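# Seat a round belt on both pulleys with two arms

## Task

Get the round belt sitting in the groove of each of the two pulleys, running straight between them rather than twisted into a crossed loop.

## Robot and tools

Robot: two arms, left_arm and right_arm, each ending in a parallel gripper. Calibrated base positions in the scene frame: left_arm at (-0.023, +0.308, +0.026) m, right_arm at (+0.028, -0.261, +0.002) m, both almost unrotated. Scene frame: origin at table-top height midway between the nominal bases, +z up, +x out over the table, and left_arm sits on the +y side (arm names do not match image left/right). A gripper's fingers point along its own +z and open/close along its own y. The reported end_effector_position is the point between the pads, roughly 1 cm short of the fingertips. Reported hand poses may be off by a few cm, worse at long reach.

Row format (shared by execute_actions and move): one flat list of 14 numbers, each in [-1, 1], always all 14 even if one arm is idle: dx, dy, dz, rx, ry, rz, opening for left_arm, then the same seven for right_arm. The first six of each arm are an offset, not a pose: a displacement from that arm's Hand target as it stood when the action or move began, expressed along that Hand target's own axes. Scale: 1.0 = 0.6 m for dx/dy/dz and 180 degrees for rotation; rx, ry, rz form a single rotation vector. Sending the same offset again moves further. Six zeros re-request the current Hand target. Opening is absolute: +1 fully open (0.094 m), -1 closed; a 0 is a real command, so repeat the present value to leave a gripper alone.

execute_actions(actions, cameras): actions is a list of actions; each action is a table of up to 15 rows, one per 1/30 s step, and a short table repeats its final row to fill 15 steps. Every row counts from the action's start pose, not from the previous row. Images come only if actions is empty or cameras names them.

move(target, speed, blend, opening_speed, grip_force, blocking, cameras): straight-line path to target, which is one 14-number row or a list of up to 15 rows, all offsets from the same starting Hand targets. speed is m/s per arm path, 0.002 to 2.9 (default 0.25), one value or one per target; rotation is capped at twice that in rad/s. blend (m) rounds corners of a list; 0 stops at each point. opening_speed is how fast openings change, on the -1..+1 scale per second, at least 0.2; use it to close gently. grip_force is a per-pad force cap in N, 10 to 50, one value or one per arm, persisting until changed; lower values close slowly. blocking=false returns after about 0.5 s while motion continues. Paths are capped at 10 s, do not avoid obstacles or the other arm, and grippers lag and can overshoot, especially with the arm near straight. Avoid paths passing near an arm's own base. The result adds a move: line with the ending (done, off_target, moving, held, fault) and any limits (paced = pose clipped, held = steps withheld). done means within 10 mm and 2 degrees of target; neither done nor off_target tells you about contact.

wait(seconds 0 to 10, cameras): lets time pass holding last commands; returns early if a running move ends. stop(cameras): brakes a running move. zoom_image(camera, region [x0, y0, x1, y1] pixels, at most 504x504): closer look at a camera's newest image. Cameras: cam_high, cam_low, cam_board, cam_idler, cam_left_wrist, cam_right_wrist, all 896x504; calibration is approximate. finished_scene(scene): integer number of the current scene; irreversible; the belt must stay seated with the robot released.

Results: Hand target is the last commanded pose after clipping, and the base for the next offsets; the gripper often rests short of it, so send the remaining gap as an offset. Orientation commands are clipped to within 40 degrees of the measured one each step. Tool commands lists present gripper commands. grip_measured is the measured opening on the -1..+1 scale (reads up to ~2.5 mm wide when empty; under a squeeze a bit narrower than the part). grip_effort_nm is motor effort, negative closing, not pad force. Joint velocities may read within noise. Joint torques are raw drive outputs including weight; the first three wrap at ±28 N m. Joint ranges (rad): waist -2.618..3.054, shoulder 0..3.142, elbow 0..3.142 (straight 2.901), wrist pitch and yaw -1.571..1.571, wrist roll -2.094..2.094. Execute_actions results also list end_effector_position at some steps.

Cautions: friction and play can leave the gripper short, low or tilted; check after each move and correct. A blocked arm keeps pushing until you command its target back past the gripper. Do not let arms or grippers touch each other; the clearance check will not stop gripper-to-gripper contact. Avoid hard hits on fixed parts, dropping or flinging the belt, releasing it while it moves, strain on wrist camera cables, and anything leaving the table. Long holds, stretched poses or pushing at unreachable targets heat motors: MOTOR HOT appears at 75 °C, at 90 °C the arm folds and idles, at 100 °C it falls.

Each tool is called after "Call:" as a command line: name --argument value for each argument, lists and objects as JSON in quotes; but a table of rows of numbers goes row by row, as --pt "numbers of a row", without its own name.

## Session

Scene 1 was solved. Now scene 2.

Call:
execute_actions --actions '[]'

Call:
zoom_image --camera "cam_idler" --region '[340, 200, 620, 360]'

Call:
zoom_image --camera "cam_board" --region '[280, 180, 720, 430]'

Call:
zoom_image --camera "cam_high" --region '[230, 140, 450, 340]'

Scene clock: 0.00 s.
left_arm: end_effector_position=(+0.3712, +0.3547, +0.1072) grip_measured=+1.000 grip_effort_nm=n/a end_effector_quat_wxyz=(+0.562, -0.097, +0.812, +0.125) | right_arm: end_effector_position=(+0.4082, -0.2999, +0.0689) grip_measured=+1.000 grip_effort_nm=n/a end_effector_quat_wxyz=(+0.526, +0.079, +0.847, +0.018)
Joint positions: left_arm=[-0.028 1.618 0.389 0.861 -0.35 -0.031 0.094] | right_arm=[-0.137 1.517 0.367 0.686 -0.064 0.094 0.094]
Joint velocities: within noise
Joint torques (N m): no reading
Heat: left arm: 35 °C; right arm: 34 °C.
Hand target: left_arm +0.3724, +0.3554, +0.1105; +0.565, -0.101, +0.809, +0.125 | right_arm +0.4101, -0.2994, +0.0724; +0.530, +0.079, +0.844, +0.020
Tool commands: left_gripper/opening=+1.0 right_gripper/opening=+1.0
camera_calibration:
cam_left_wrist: T_world_to_cam=[[0.271424, -0.962133, -0.0250787, 0.234429], [-0.754294, -0.196462, -0.626453, 0.457661], [0.597804, 0.188951, -0.779056, -0.108075], [0, 0, 0, 1]] pos_world=[0.346189, 0.335886, 0.208385]
cam_right_wrist: T_world_to_cam=[[-0.137755, -0.989258, -0.0489189, -0.245834], [-0.852223, 0.143551, -0.503099, 0.460989], [0.504717, -0.0276144, -0.862843, -0.0495594], [0, 0, 0, 1]] pos_world=[0.384014, -0.310737, 0.177135]

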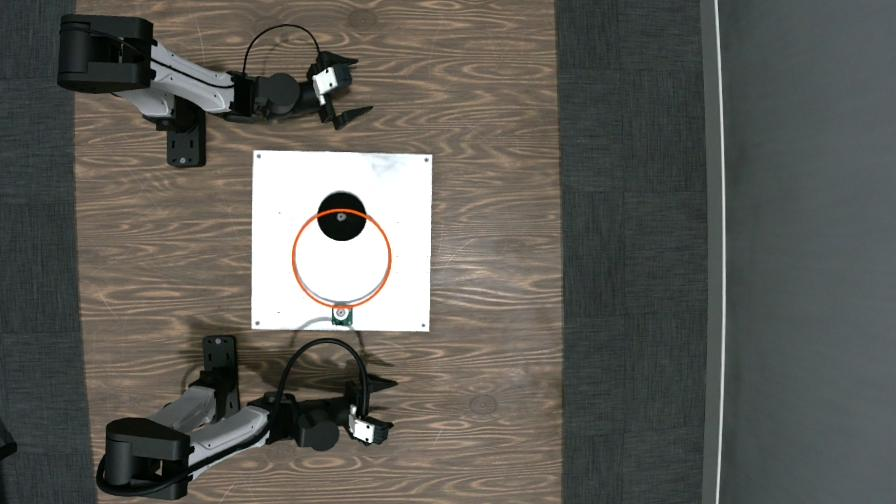

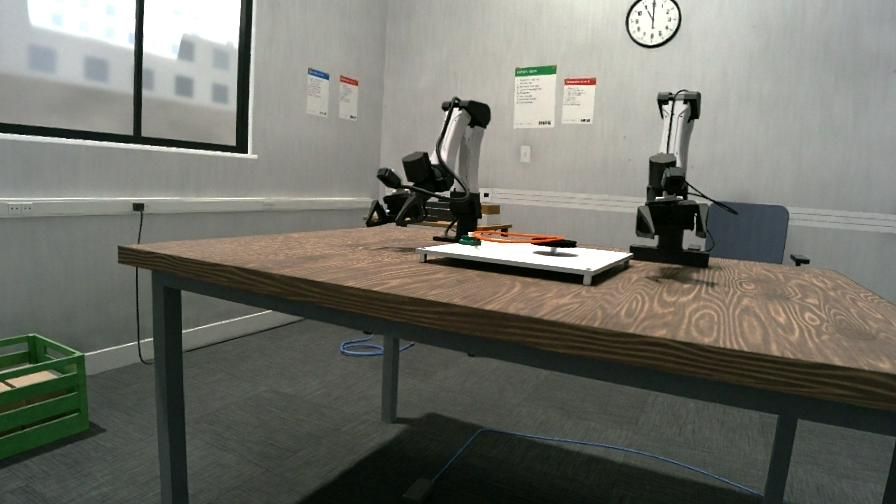

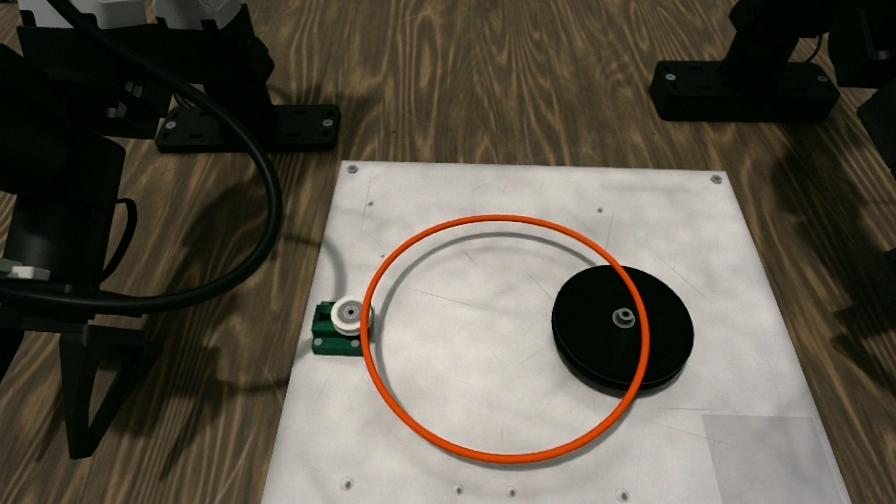

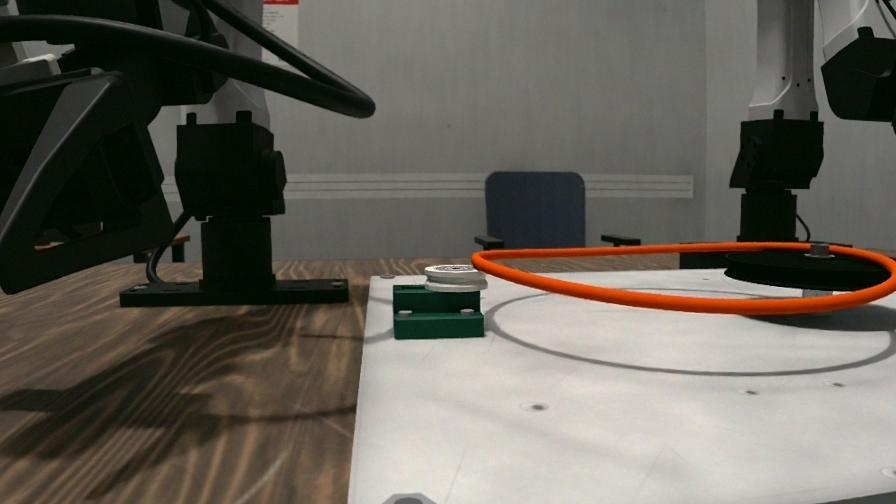

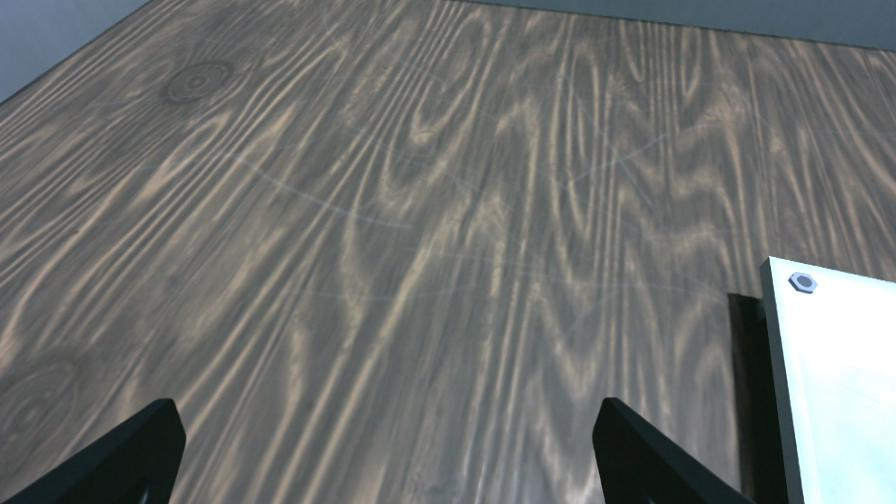

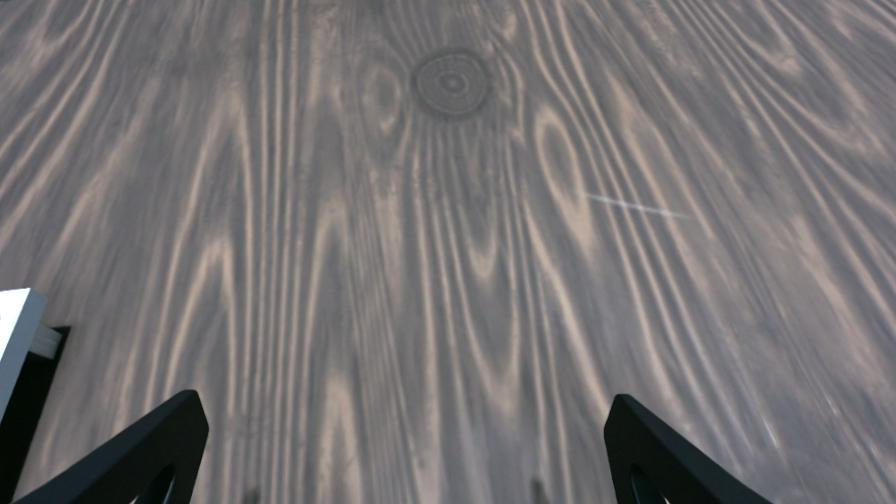

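Scaled by 1.800 from the camera's 896x504 image, which has a finer 1280x720 frame.

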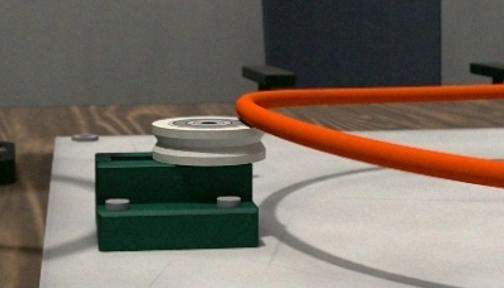

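Scaled by 1.145 from the camera's 896x504 image, which has a finer 1280x720 frame.

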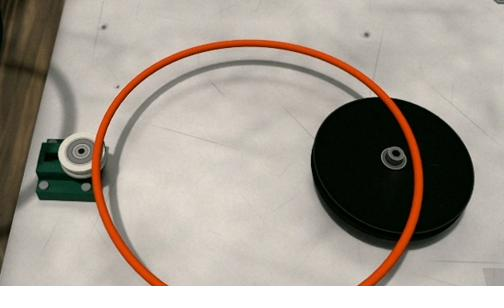

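Scaled by 2.291 from the camera's 896x504 image, which has a finer 1280x720 frame.

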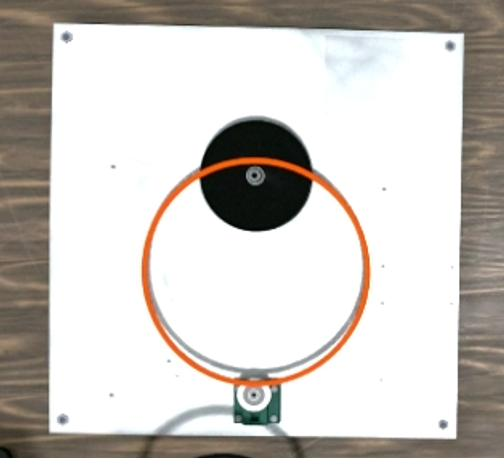

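Call:
move --pt "-0.0983 0.0205 -0.0682 0.02 0.08 0.01 -0.36 -0.1195 0.014 -0.0955 0 0.06 0 -0.36" --pt "0.0243 -0.3473 -0.2603 0.0892 0.3294 0.06 -0.36 0.0342 0.326 -0.2398 0.0062 0.2729 -0.0532 -0.36" --blend '[0.04,0]' --speed 0.25 --cameras '["all"]'

Scene clock: 73.33 s.
left_arm: end_effector_position=(+0.2933, +0.1097, +0.1312) grip_measured=-0.358 grip_effort_nm=-0.11 end_effector_quat_wxyz=(+0.102, +0.011, +0.995, -0.001) | right_arm: end_effector_position=(+0.2951, -0.0962, +0.1378) grip_measured=-0.357 grip_effort_nm=-0.18 end_effector_quat_wxyz=(+0.140, -0.009, +0.990, +0.006)
Joint positions: left_arm=[-0.608 1.801 1.474 -1.073 -0.114 -0.582 0.03] | right_arm=[0.631 1.507 1.261 -1.089 0.154 0.602 0.03]
Joint torques (N m): left_arm=[-0.21 -7.21 8.83 0.34 0.09 -0.2] | right_arm=[0.76 -5.46 9.25 0.57 0.15 0.24]
Heat: left arm: 39 °C; right arm: 37 °C.
Hand target: left_arm +0.2920, +0.1080, +0.1297; +0.087, +0.000, +0.996, +0.000 | right_arm +0.2940, -0.0961, +0.1402; +0.131, +0.000, +0.991, +0.000
Off the commanded pose: left_arm 0.002 m, 2 deg | right_arm 0.003 m, 2 deg.
move: done
camera_calibration:
cam_left_wrist: T_world_to_cam=[[0.0214329, -0.997912, 0.0609274, 0.0863257], [-0.941987, 0.000261386, 0.33565, 0.272956], [-0.334965, -0.0645867, -0.940014, 0.325991], [0, 0, 0, 1]] pos_world=[0.364466, 0.107129, 0.209559]
cam_right_wrist: T_world_to_cam=[[0.0504599, -0.99746, 0.0502776, -0.12649], [-0.956149, -0.0337053, 0.290935, 0.274253], [-0.288502, -0.0627535, -0.955421, 0.316091], [0, 0, 0, 1]] pos_world=[0.359802, -0.0970892, 0.228569]

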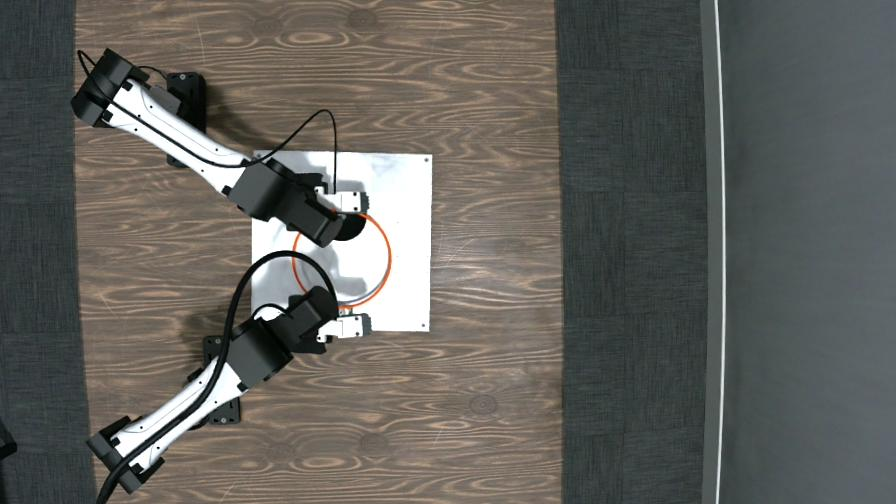

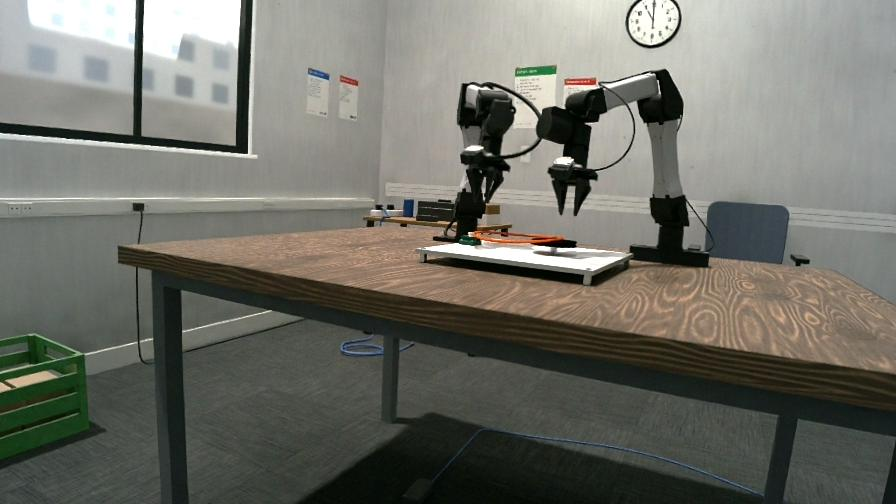

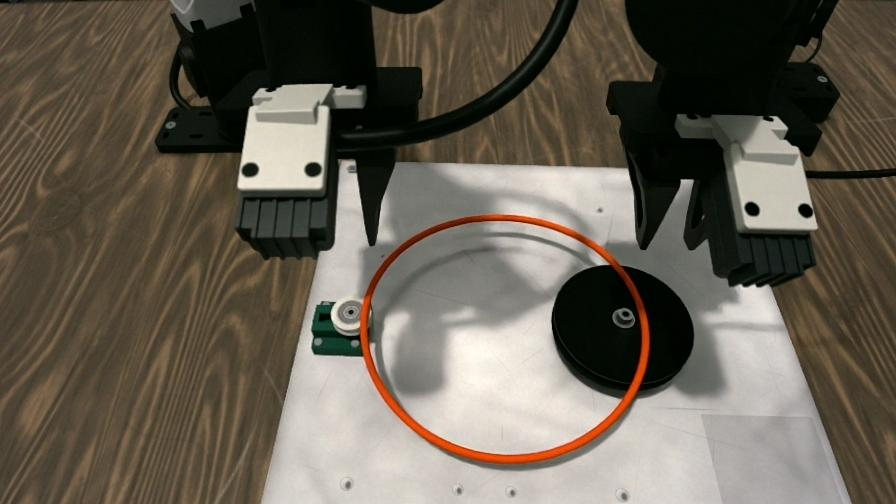

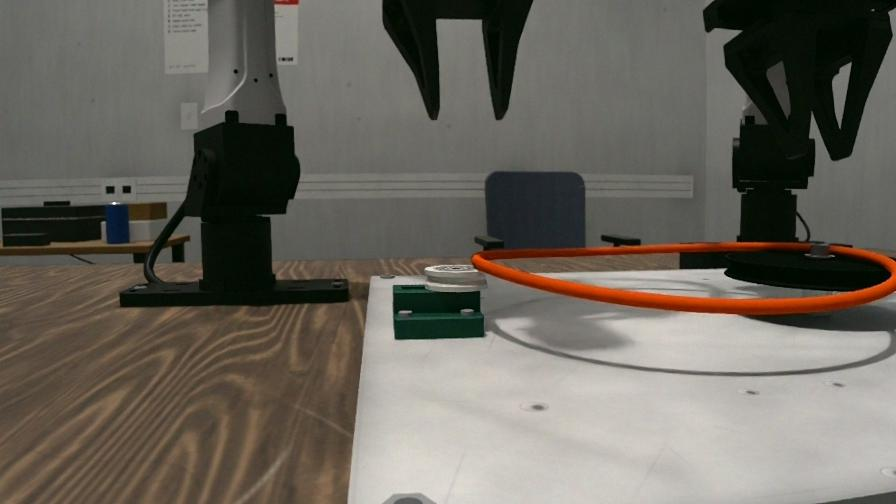

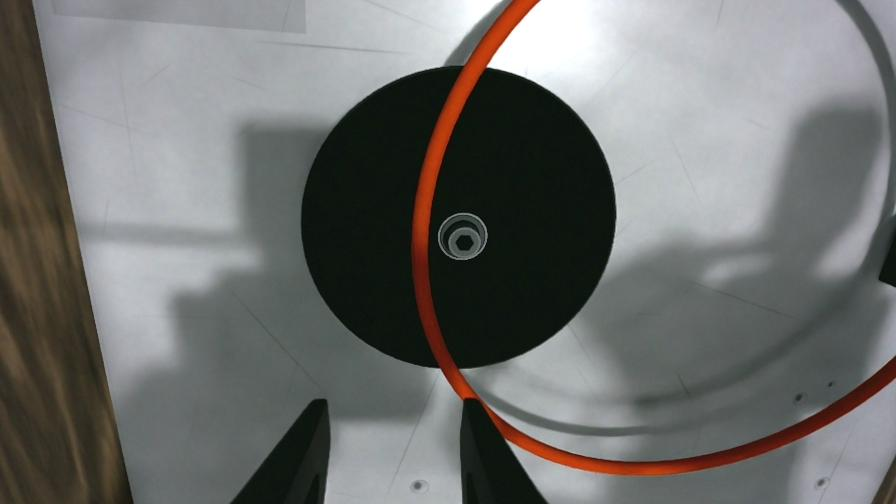

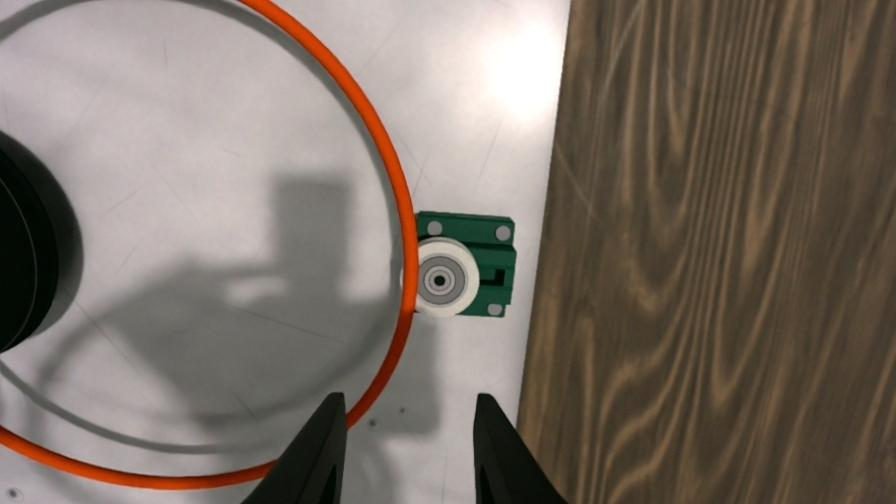

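Call:
move --pt "0.0155 -0.015 0.083 0 0 0 -0.4 0.0232 0.0033 0.1055 0 0 0 -0.4" --speed 0.12 --cameras '["cam_idler","cam_left_wrist","cam_right_wrist"]'

Call:
zoom_image --camera "cam_idler" --region '[680, 140, 896, 300]'

Call:
zoom_image --camera "cam_idler" --region '[390, 180, 570, 300]'

Scene clock: 99.90 s.
left_arm: end_effector_position=(+0.2902, +0.1045, +0.0887) grip_measured=-0.398 grip_effort_nm=-0.11 end_effector_quat_wxyz=(+0.088, +0.009, +0.996, +0.007) | right_arm: end_effector_position=(+0.2923, -0.0983, +0.0817) grip_measured=-0.397 grip_effort_nm=-0.18 end_effector_quat_wxyz=(+0.124, -0.010, +0.992, -0.006)
Joint positions: left_arm=[-0.624 1.859 1.38 -0.957 -0.114 -0.603 0.028] | right_arm=[0.631 1.554 1.09 -0.911 0.154 0.603 0.028]
Joint torques (N m): left_arm=[-0.66 -8.05 5.03 1.04 0.06 -0.24] | right_arm=[0.7 -6.04 5.26 1.31 0.15 0.23]
Heat: left arm: 41 °C; right arm: 38 °C.
Hand target: left_arm +0.2916, +0.0991, +0.0790; +0.087, +0.000, +0.996, +0.000 | right_arm +0.2969, -0.0941, +0.0755; +0.131, +0.000, +0.991, +0.000
Off the commanded pose: left_arm 0.011 m, 1 deg | right_arm 0.009 m, 2 deg.
move: off_target (left_arm)
camera_calibration:
cam_left_wrist: T_world_to_cam=[[0.0279894, -0.998609, 0.0446887, 0.0834506], [-0.932435, -0.00997055, 0.361201, 0.280402], [-0.360253, -0.0517791, -0.931417, 0.289862], [0, 0, 0, 1]] pos_world=[0.363545, 0.101139, 0.164971]
cam_right_wrist: T_world_to_cam=[[0.0509071, -0.996109, 0.0719399, -0.127359], [-0.946389, -0.0251071, 0.322053, 0.28327], [-0.318994, -0.0844779, -0.943984, 0.267446], [0, 0, 0, 1]] pos_world=[0.35988, -0.0971577, 0.170399]
Images, in order (width x height): cam_idler 896x504, cam_left_wrist 896x504, cam_right_wrist 896x504.

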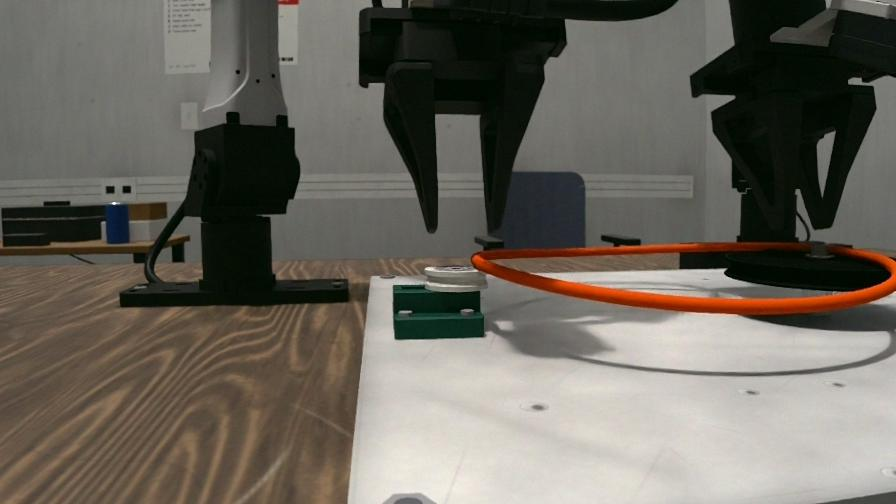

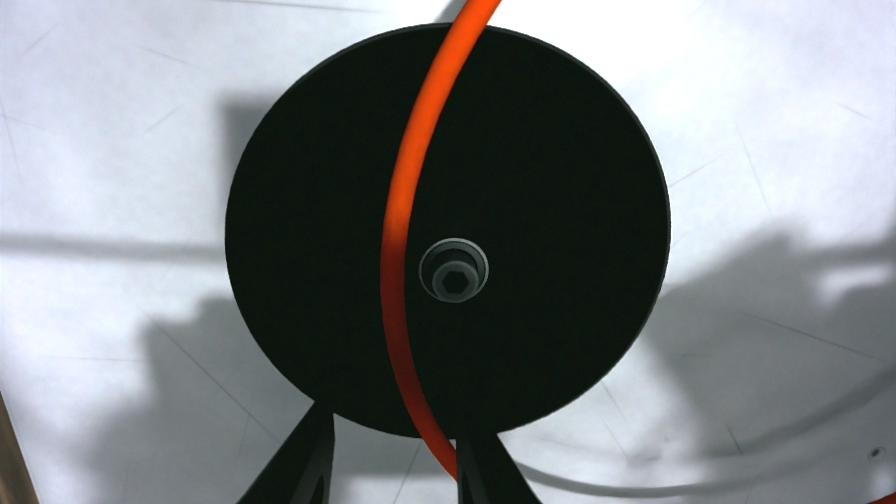

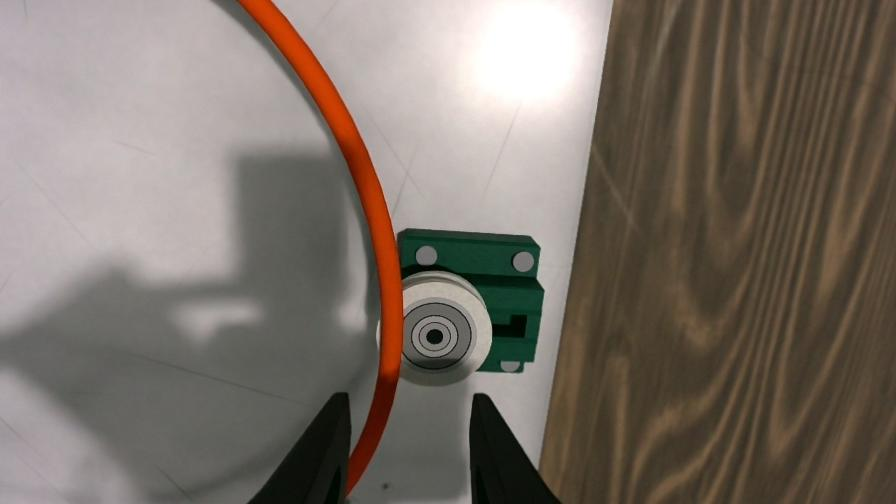

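Scaled by 2.333 from the camera's 896x504 image, which has a finer 1280x720 frame.

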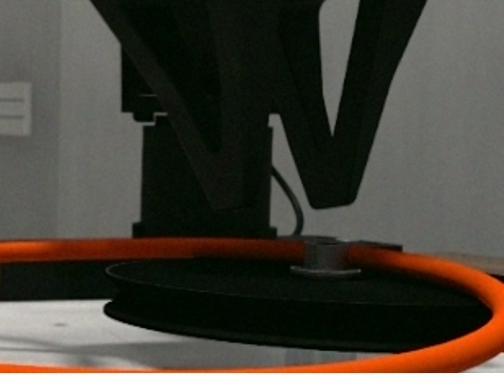

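Scaled by 2.800 from the camera's 896x504 image, which has a finer 1280x720 frame.

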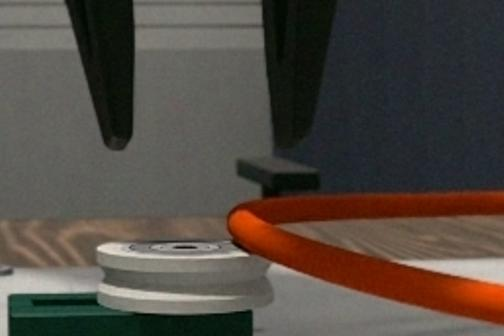

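Call:
move --pt "0.0036 0 0.0205 0 0 0 -0.4 0.005 0.0085 0.0185 0 0 0 -0.4" --speed 0.06 --cameras '["cam_idler","cam_left_wrist","cam_right_wrist"]'

Call:
zoom_image --camera "cam_idler" --region '[680, 140, 896, 300]'

Call:
zoom_image --camera "cam_idler" --region '[390, 180, 570, 300]'

Scene clock: 122.40 s.
left_arm: end_effector_position=(+0.2911, +0.1038, +0.0776) grip_measured=-0.398 grip_effort_nm=-0.11 end_effector_quat_wxyz=(+0.090, +0.009, +0.996, +0.006) | right_arm: end_effector_position=(+0.2936, -0.0935, +0.0710) grip_measured=-0.397 grip_effort_nm=-0.18 end_effector_quat_wxyz=(+0.124, -0.008, +0.992, -0.004)
Joint positions: left_arm=[-0.624 1.869 1.348 -0.909 -0.114 -0.603 0.028] | right_arm=[0.641 1.577 1.068 -0.865 0.154 0.617 0.028]
Joint torques (N m): left_arm=[-0.79 -7.56 4.83 0.95 0.11 -0.22] | right_arm=[1.05 -6.01 5.14 1.33 0.18 0.24]
Heat: left arm: 42 °C; right arm: 37 °C.
Hand target: left_arm +0.2917, +0.0990, +0.0667; +0.088, +0.000, +0.996, +0.000 | right_arm +0.2969, -0.0891, +0.0639; +0.131, +0.000, +0.991, +0.000
Off the commanded pose: left_arm 0.012 m, 1 deg | right_arm 0.009 m, 1 deg.
move: off_target (left_arm)
camera_calibration:
cam_left_wrist: T_world_to_cam=[[0.0278137, -0.998475, 0.0476821, 0.0831042], [-0.933812, -0.00893276, 0.357652, 0.285806], [-0.35668, -0.0544738, -0.932637, 0.279155], [0, 0, 0, 1]] pos_world=[0.364147, 0.100737, 0.154169]
cam_right_wrist: T_world_to_cam=[[0.0473772, -0.996586, 0.067618, -0.12057], [-0.946966, -0.0232732, 0.32049, 0.28845], [-0.317822, -0.0792158, -0.944835, 0.258341], [0, 0, 0, 1]] pos_world=[0.360971, -0.0929803, 0.159797]
Images, in order (width x height): cam_idler 896x504, cam_left_wrist 896x504, cam_right_wrist 896x504.

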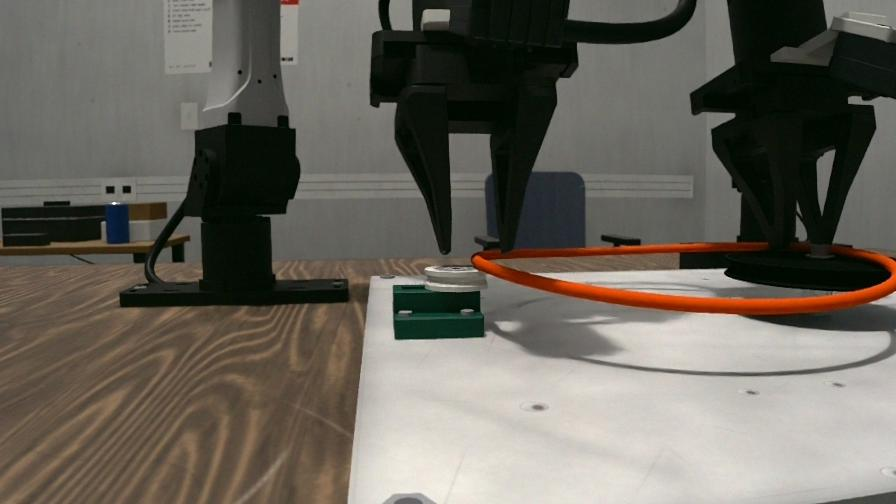

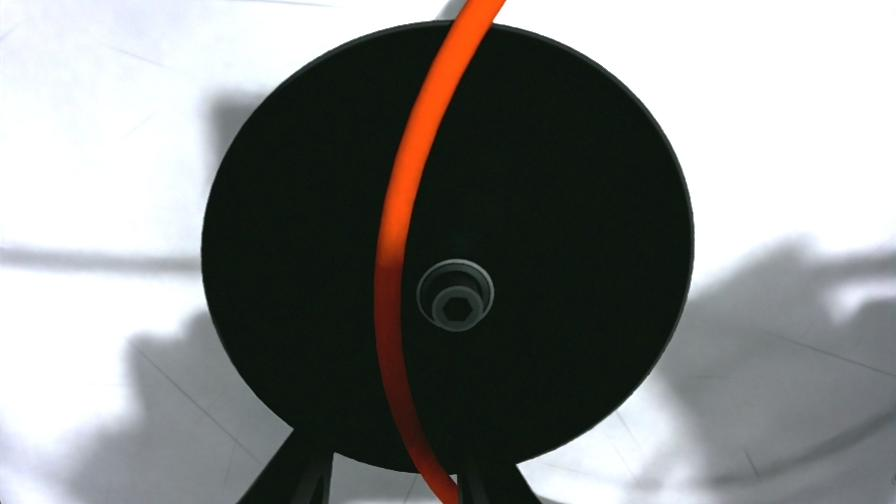

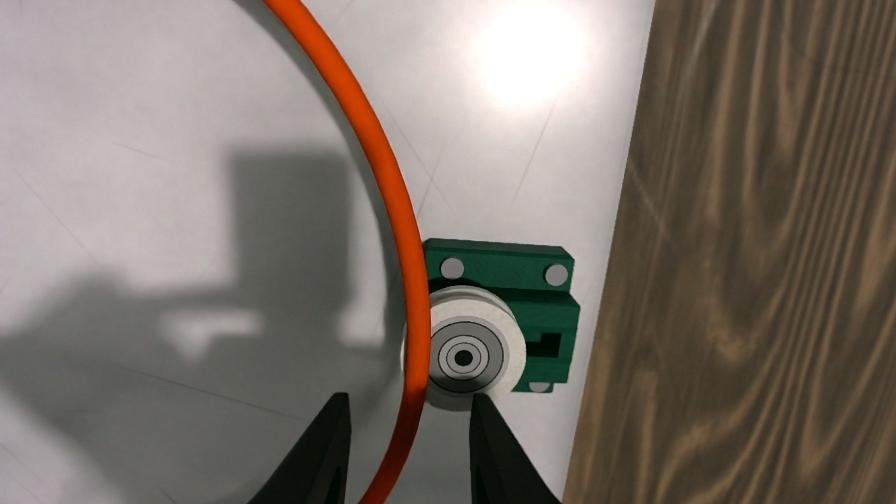

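Scaled by 2.333 from the camera's 896x504 image, which has a finer 1280x720 frame.

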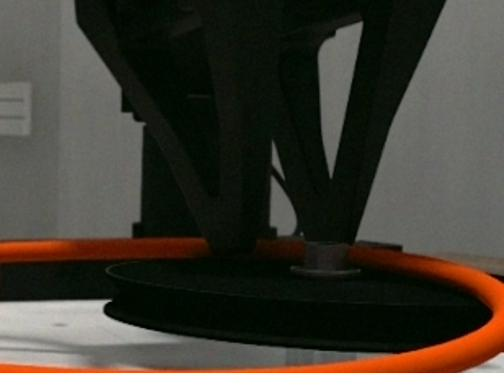

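Scaled by 2.800 from the camera's 896x504 image, which has a finer 1280x720 frame.

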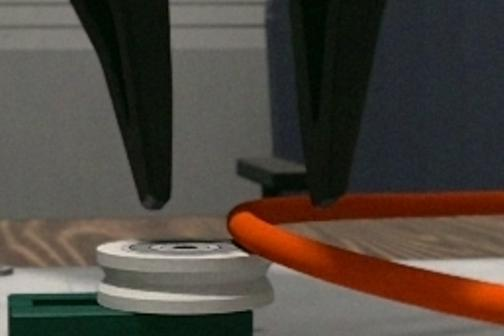

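Call:
move --pt "0.0009 0 0.0049 0 0 0 -0.4 0.0026 -0.0025 0.0097 0 0 0 -0.4" --speed 0.03 --cameras '["cam_idler"]'

Call:
zoom_image --camera "cam_idler" --region '[680, 140, 896, 300]'

Call:
zoom_image --camera "cam_idler" --region '[390, 180, 570, 300]'

Scene clock: 135.20 s.
left_arm: end_effector_position=(+0.2914, +0.1036, +0.0760) grip_measured=-0.398 grip_effort_nm=-0.11 end_effector_quat_wxyz=(+0.091, +0.009, +0.996, +0.005) | right_arm: end_effector_position=(+0.2931, -0.0938, +0.0661) grip_measured=-0.397 grip_effort_nm=-0.18 end_effector_quat_wxyz=(+0.126, -0.007, +0.992, -0.002)
Joint positions: left_arm=[-0.624 1.869 1.341 -0.898 -0.114 -0.603 0.028] | right_arm=[0.641 1.577 1.047 -0.84 0.154 0.617 0.028]
Joint torques (N m): left_arm=[-0.72 -7.46 5.03 0.98 0.13 -0.15] | right_arm=[0.72 -5.64 5.07 1.36 0.18 0.2]
Heat: left arm: 43 °C; right arm: 37 °C.
Hand target: left_arm +0.2916, +0.0991, +0.0637; +0.088, +0.000, +0.996, +0.000 | right_arm +0.2970, -0.0906, +0.0579; +0.131, +0.000, +0.991, +0.000
Off the commanded pose: left_arm 0.013 m, 1 deg | right_arm 0.010 m, 1 deg.
move: off_target (left_arm)
Images, in order (width x height): cam_idler 896x504.

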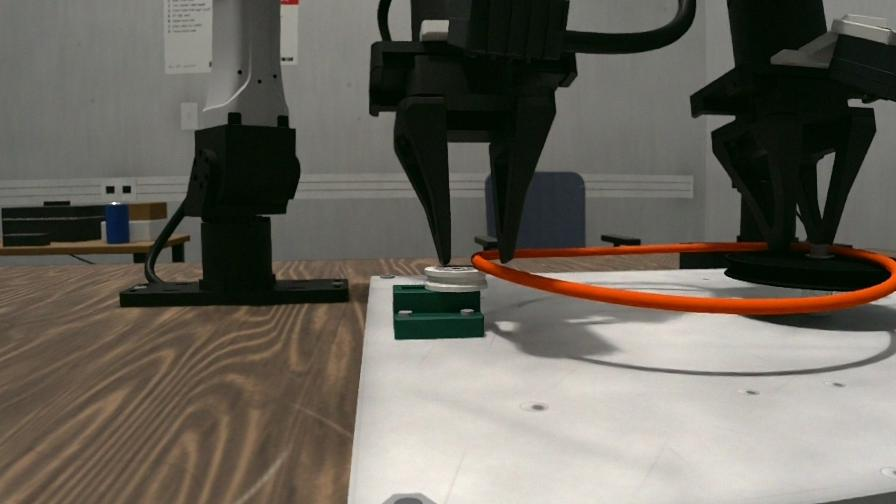

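Scaled by 2.333 from the camera's 896x504 image, which has a finer 1280x720 frame.

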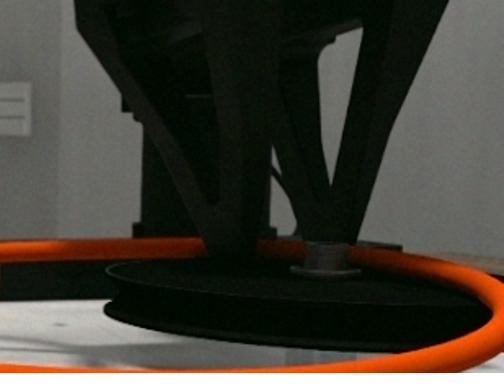

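Scaled by 2.800 from the camera's 896x504 image, which has a finer 1280x720 frame.

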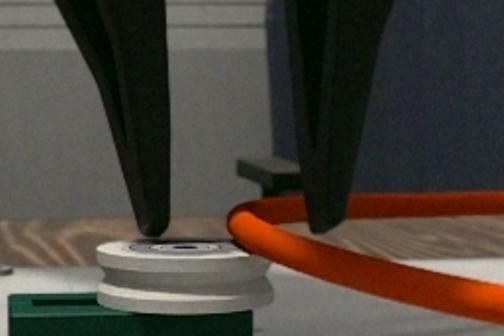

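Call:
move --pt "0 0 0 0 0 0 -1 0 0 0 0 0 0 -1" --speed 0.03 --opening_speed 0.4 --grip_force 40 --cameras '["cam_idler","cam_left_wrist","cam_right_wrist"]'

Call:
zoom_image --camera "cam_idler" --region '[390, 180, 570, 300]'

Scene clock: 148.57 s.
left_arm: end_effector_position=(+0.2920, +0.1032, +0.0761) grip_measured=-0.911 grip_effort_nm=-0.85 end_effector_quat_wxyz=(+0.093, +0.003, +0.996, +0.003) | right_arm: end_effector_position=(+0.2937, -0.0934, +0.0662) grip_measured=-0.914 grip_effort_nm=-0.87 end_effector_quat_wxyz=(+0.127, -0.003, +0.992, -0.001)
Joint positions: left_arm=[-0.624 1.869 1.341 -0.895 -0.114 -0.615 0.004] | right_arm=[0.641 1.577 1.047 -0.837 0.154 0.626 0.004]
Joint torques (N m): left_arm=[-0.81 -7.57 4.96 0.94 0.11 -0.15] | right_arm=[0.72 -5.64 5.07 1.32 0.17 0.19]
Heat: left arm: 43 °C; right arm: 36 °C.
Hand target: left_arm +0.2916, +0.0991, +0.0637; +0.088, +0.000, +0.996, +0.000 | right_arm +0.2970, -0.0906, +0.0579; +0.131, +0.000, +0.991, +0.000
Off the commanded pose: left_arm 0.013 m, 1 deg | right_arm 0.009 m, 1 deg.
grip_force (N): 40, 40
move: off_target (left_arm)
camera_calibration:
cam_left_wrist: T_world_to_cam=[[0.0395547, -0.997763, 0.053898, 0.0785339], [-0.935601, -0.0180434, 0.352598, 0.289018], [-0.350837, -0.0643739, -0.934221, 0.277455], [0, 0, 0, 1]] pos_world=[0.36464, 0.101434, 0.153064]
cam_right_wrist: T_world_to_cam=[[0.0381522, -0.997376, 0.0615236, -0.117183], [-0.948811, -0.0168391, 0.315396, 0.291583], [-0.313533, -0.0704073, -0.946964, 0.253597], [0, 0, 0, 1]] pos_world=[0.360639, -0.09411, 0.155392]
Images, in order (width x height): cam_idler 896x504, cam_left_wrist 896x504, cam_right_wrist 896x504.

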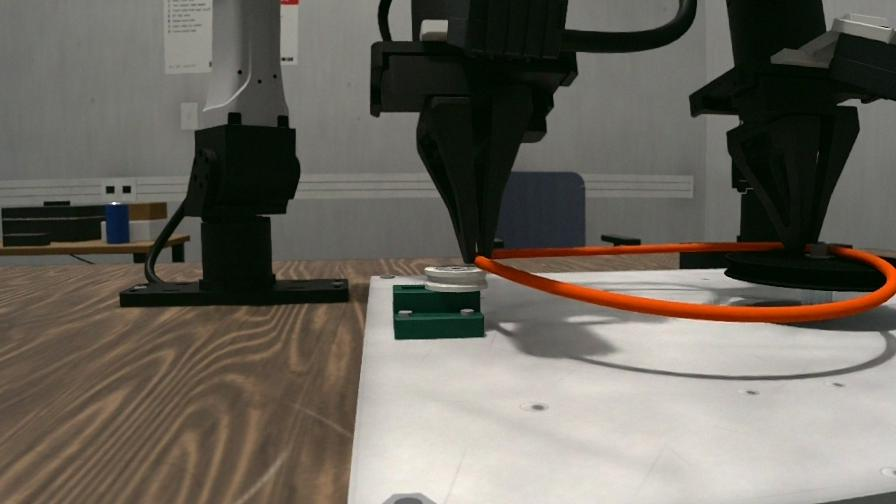

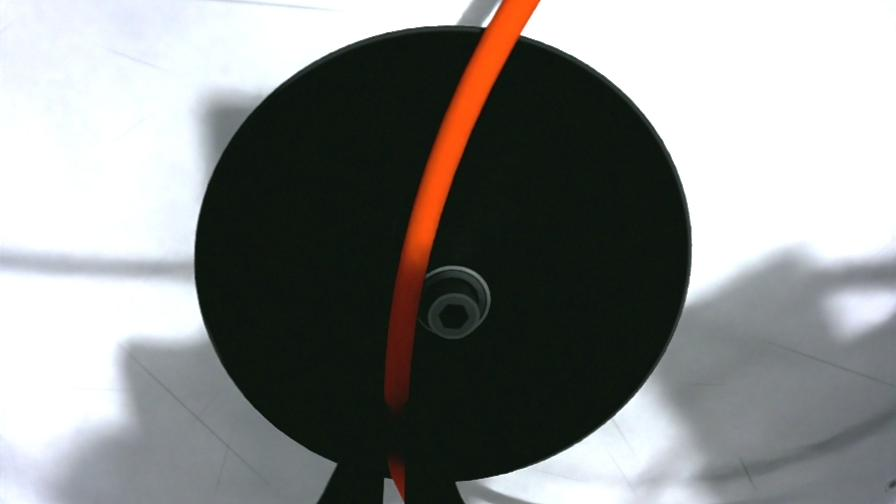

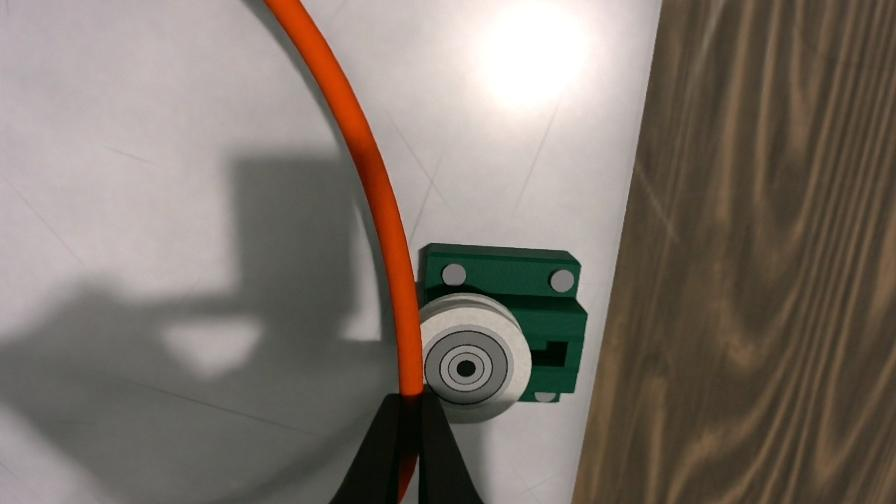

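Scaled by 2.800 from the camera's 896x504 image, which has a finer 1280x720 frame.

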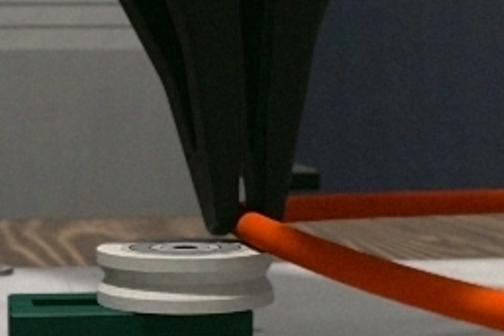

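Call:
move --pt "-0.0123 0.0073 -0.056 0 0 0 -1 -0.0103 -0.0048 -0.0388 0 0 0 -1" --pt "-0.0238 0.1065 -0.0538 0 0 0 -1 -0.0103 0.0843 -0.0388 0 0 0 -1" --speed 0.08 --blend '[0.005,0]' --cameras '["cam_high","cam_board","cam_idler","cam_left_wrist","cam_right_wrist"]'

Scene clock: 168.33 s.
left_arm: end_effector_position=(+0.3051, +0.1607, +0.0914) grip_measured=-0.911 grip_effort_nm=-0.85 end_effector_quat_wxyz=(+0.085, -0.012, +0.996, +0.004) | right_arm: end_effector_position=(+0.2953, -0.0370, +0.0806) grip_measured=-0.914 grip_effort_nm=-0.87 end_effector_quat_wxyz=(+0.131, -0.003, +0.991, +0.020)
Joint positions: left_arm=[-0.458 1.795 1.31 -0.938 -0.086 -0.482 0.004] | right_arm=[0.768 1.681 1.214 -0.886 0.154 0.75 0.004]
Joint torques (N m): left_arm=[-0.05 -12.15 4.93 0.5 0.14 0.24] | right_arm=[0.9 -7.01 9.06 0.51 0.45 0.18]
Heat: left arm: 44 °C; right arm: 36 °C.
Hand target: left_arm +0.3000, +0.1629, +0.0979; +0.087, +0.000, +0.996, +0.000 | right_arm +0.2968, -0.0399, +0.0821; +0.131, +0.000, +0.991, +0.000
Off the commanded pose: left_arm 0.009 m, 1 deg | right_arm 0.004 m, 2 deg.
grip_force (N): 40, 40
move: done
camera_calibration:
cam_left_wrist: T_world_to_cam=[[0.0700216, -0.996121, 0.0532998, 0.124958], [-0.929392, -0.0457339, 0.366249, 0.298221], [-0.362391, -0.0751818, -0.928989, 0.304898], [0, 0, 0, 1]] pos_world=[0.378906, 0.161034, 0.167363]
cam_right_wrist: T_world_to_cam=[[0.0439919, -0.998804, 0.0213387, -0.0604303], [-0.951089, -0.0353339, 0.30689, 0.290242], [-0.305769, -0.0337957, -0.951506, 0.271099], [0, 0, 0, 1]] pos_world=[0.361598, -0.0409407, 0.170169]
Images, in order (width x height): cam_high 896x504, cam_board 896x504, cam_idler 896x504, cam_left_wrist 896x504, cam_right_wrist 896x504.

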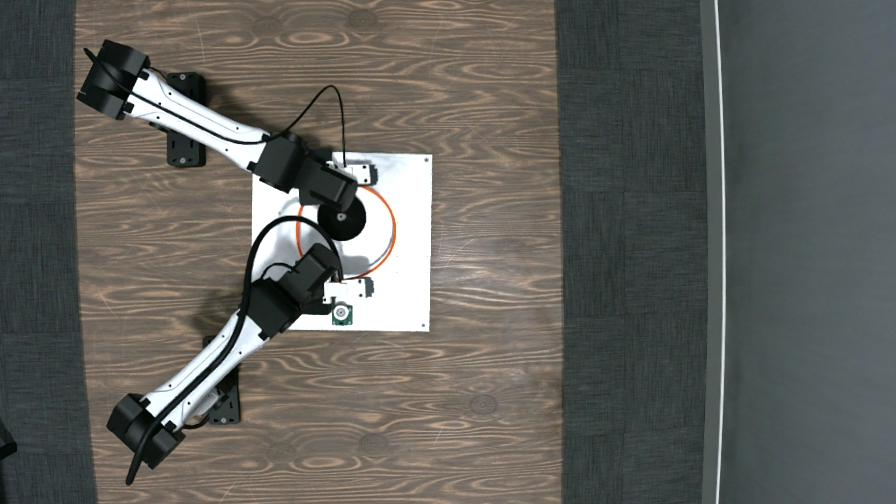

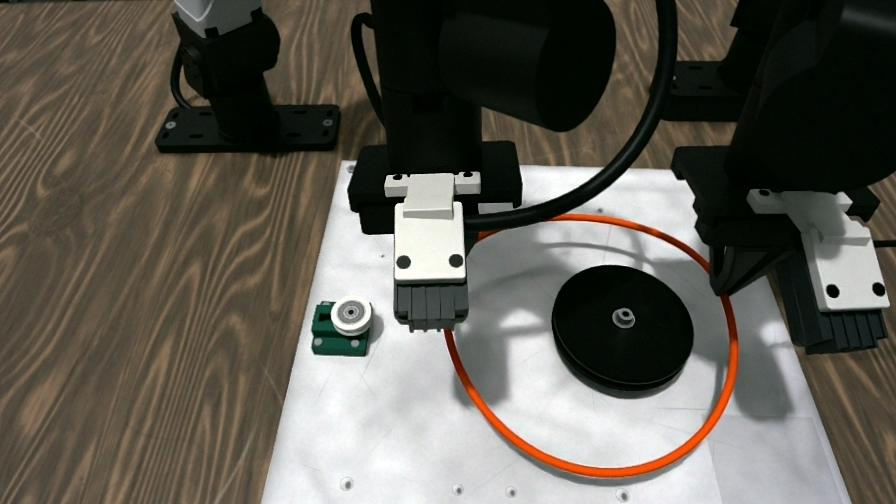

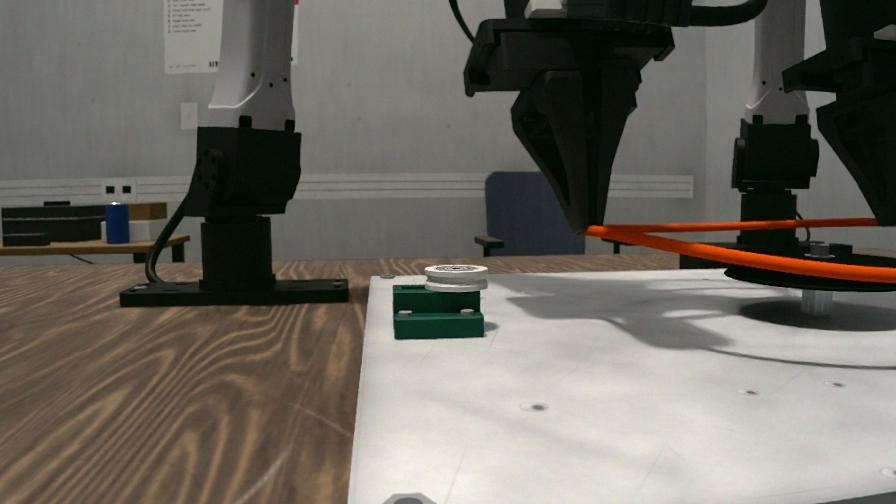

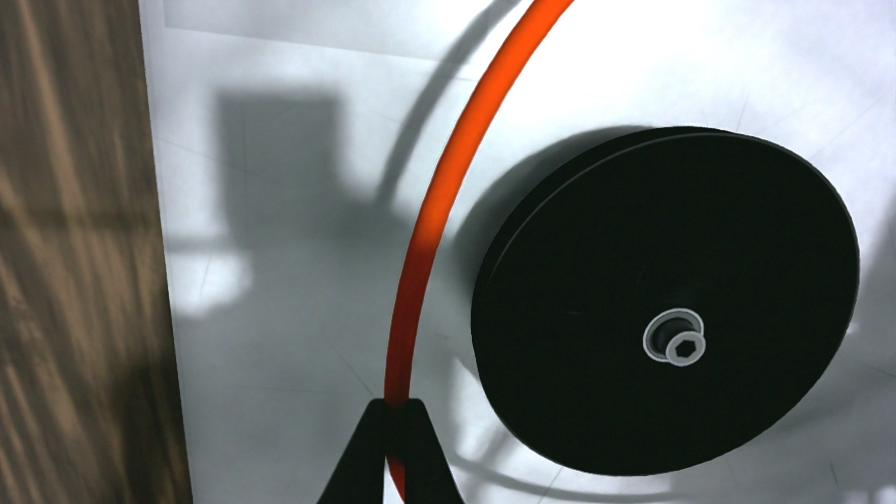

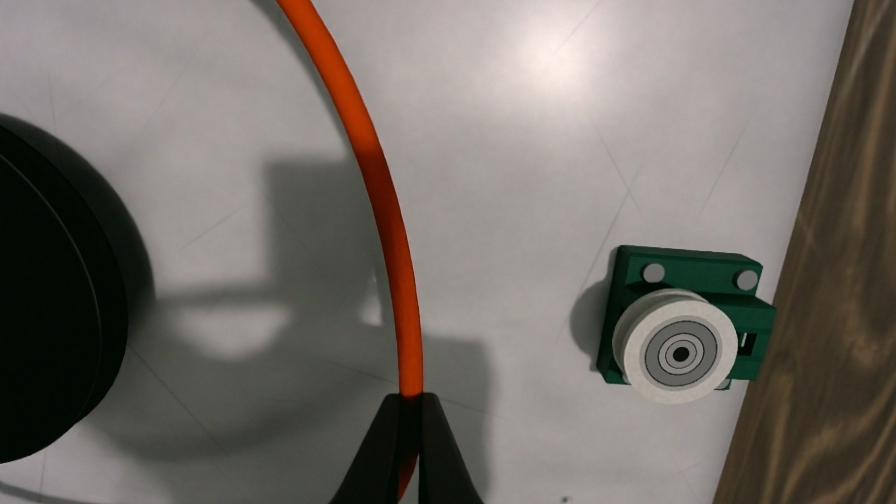

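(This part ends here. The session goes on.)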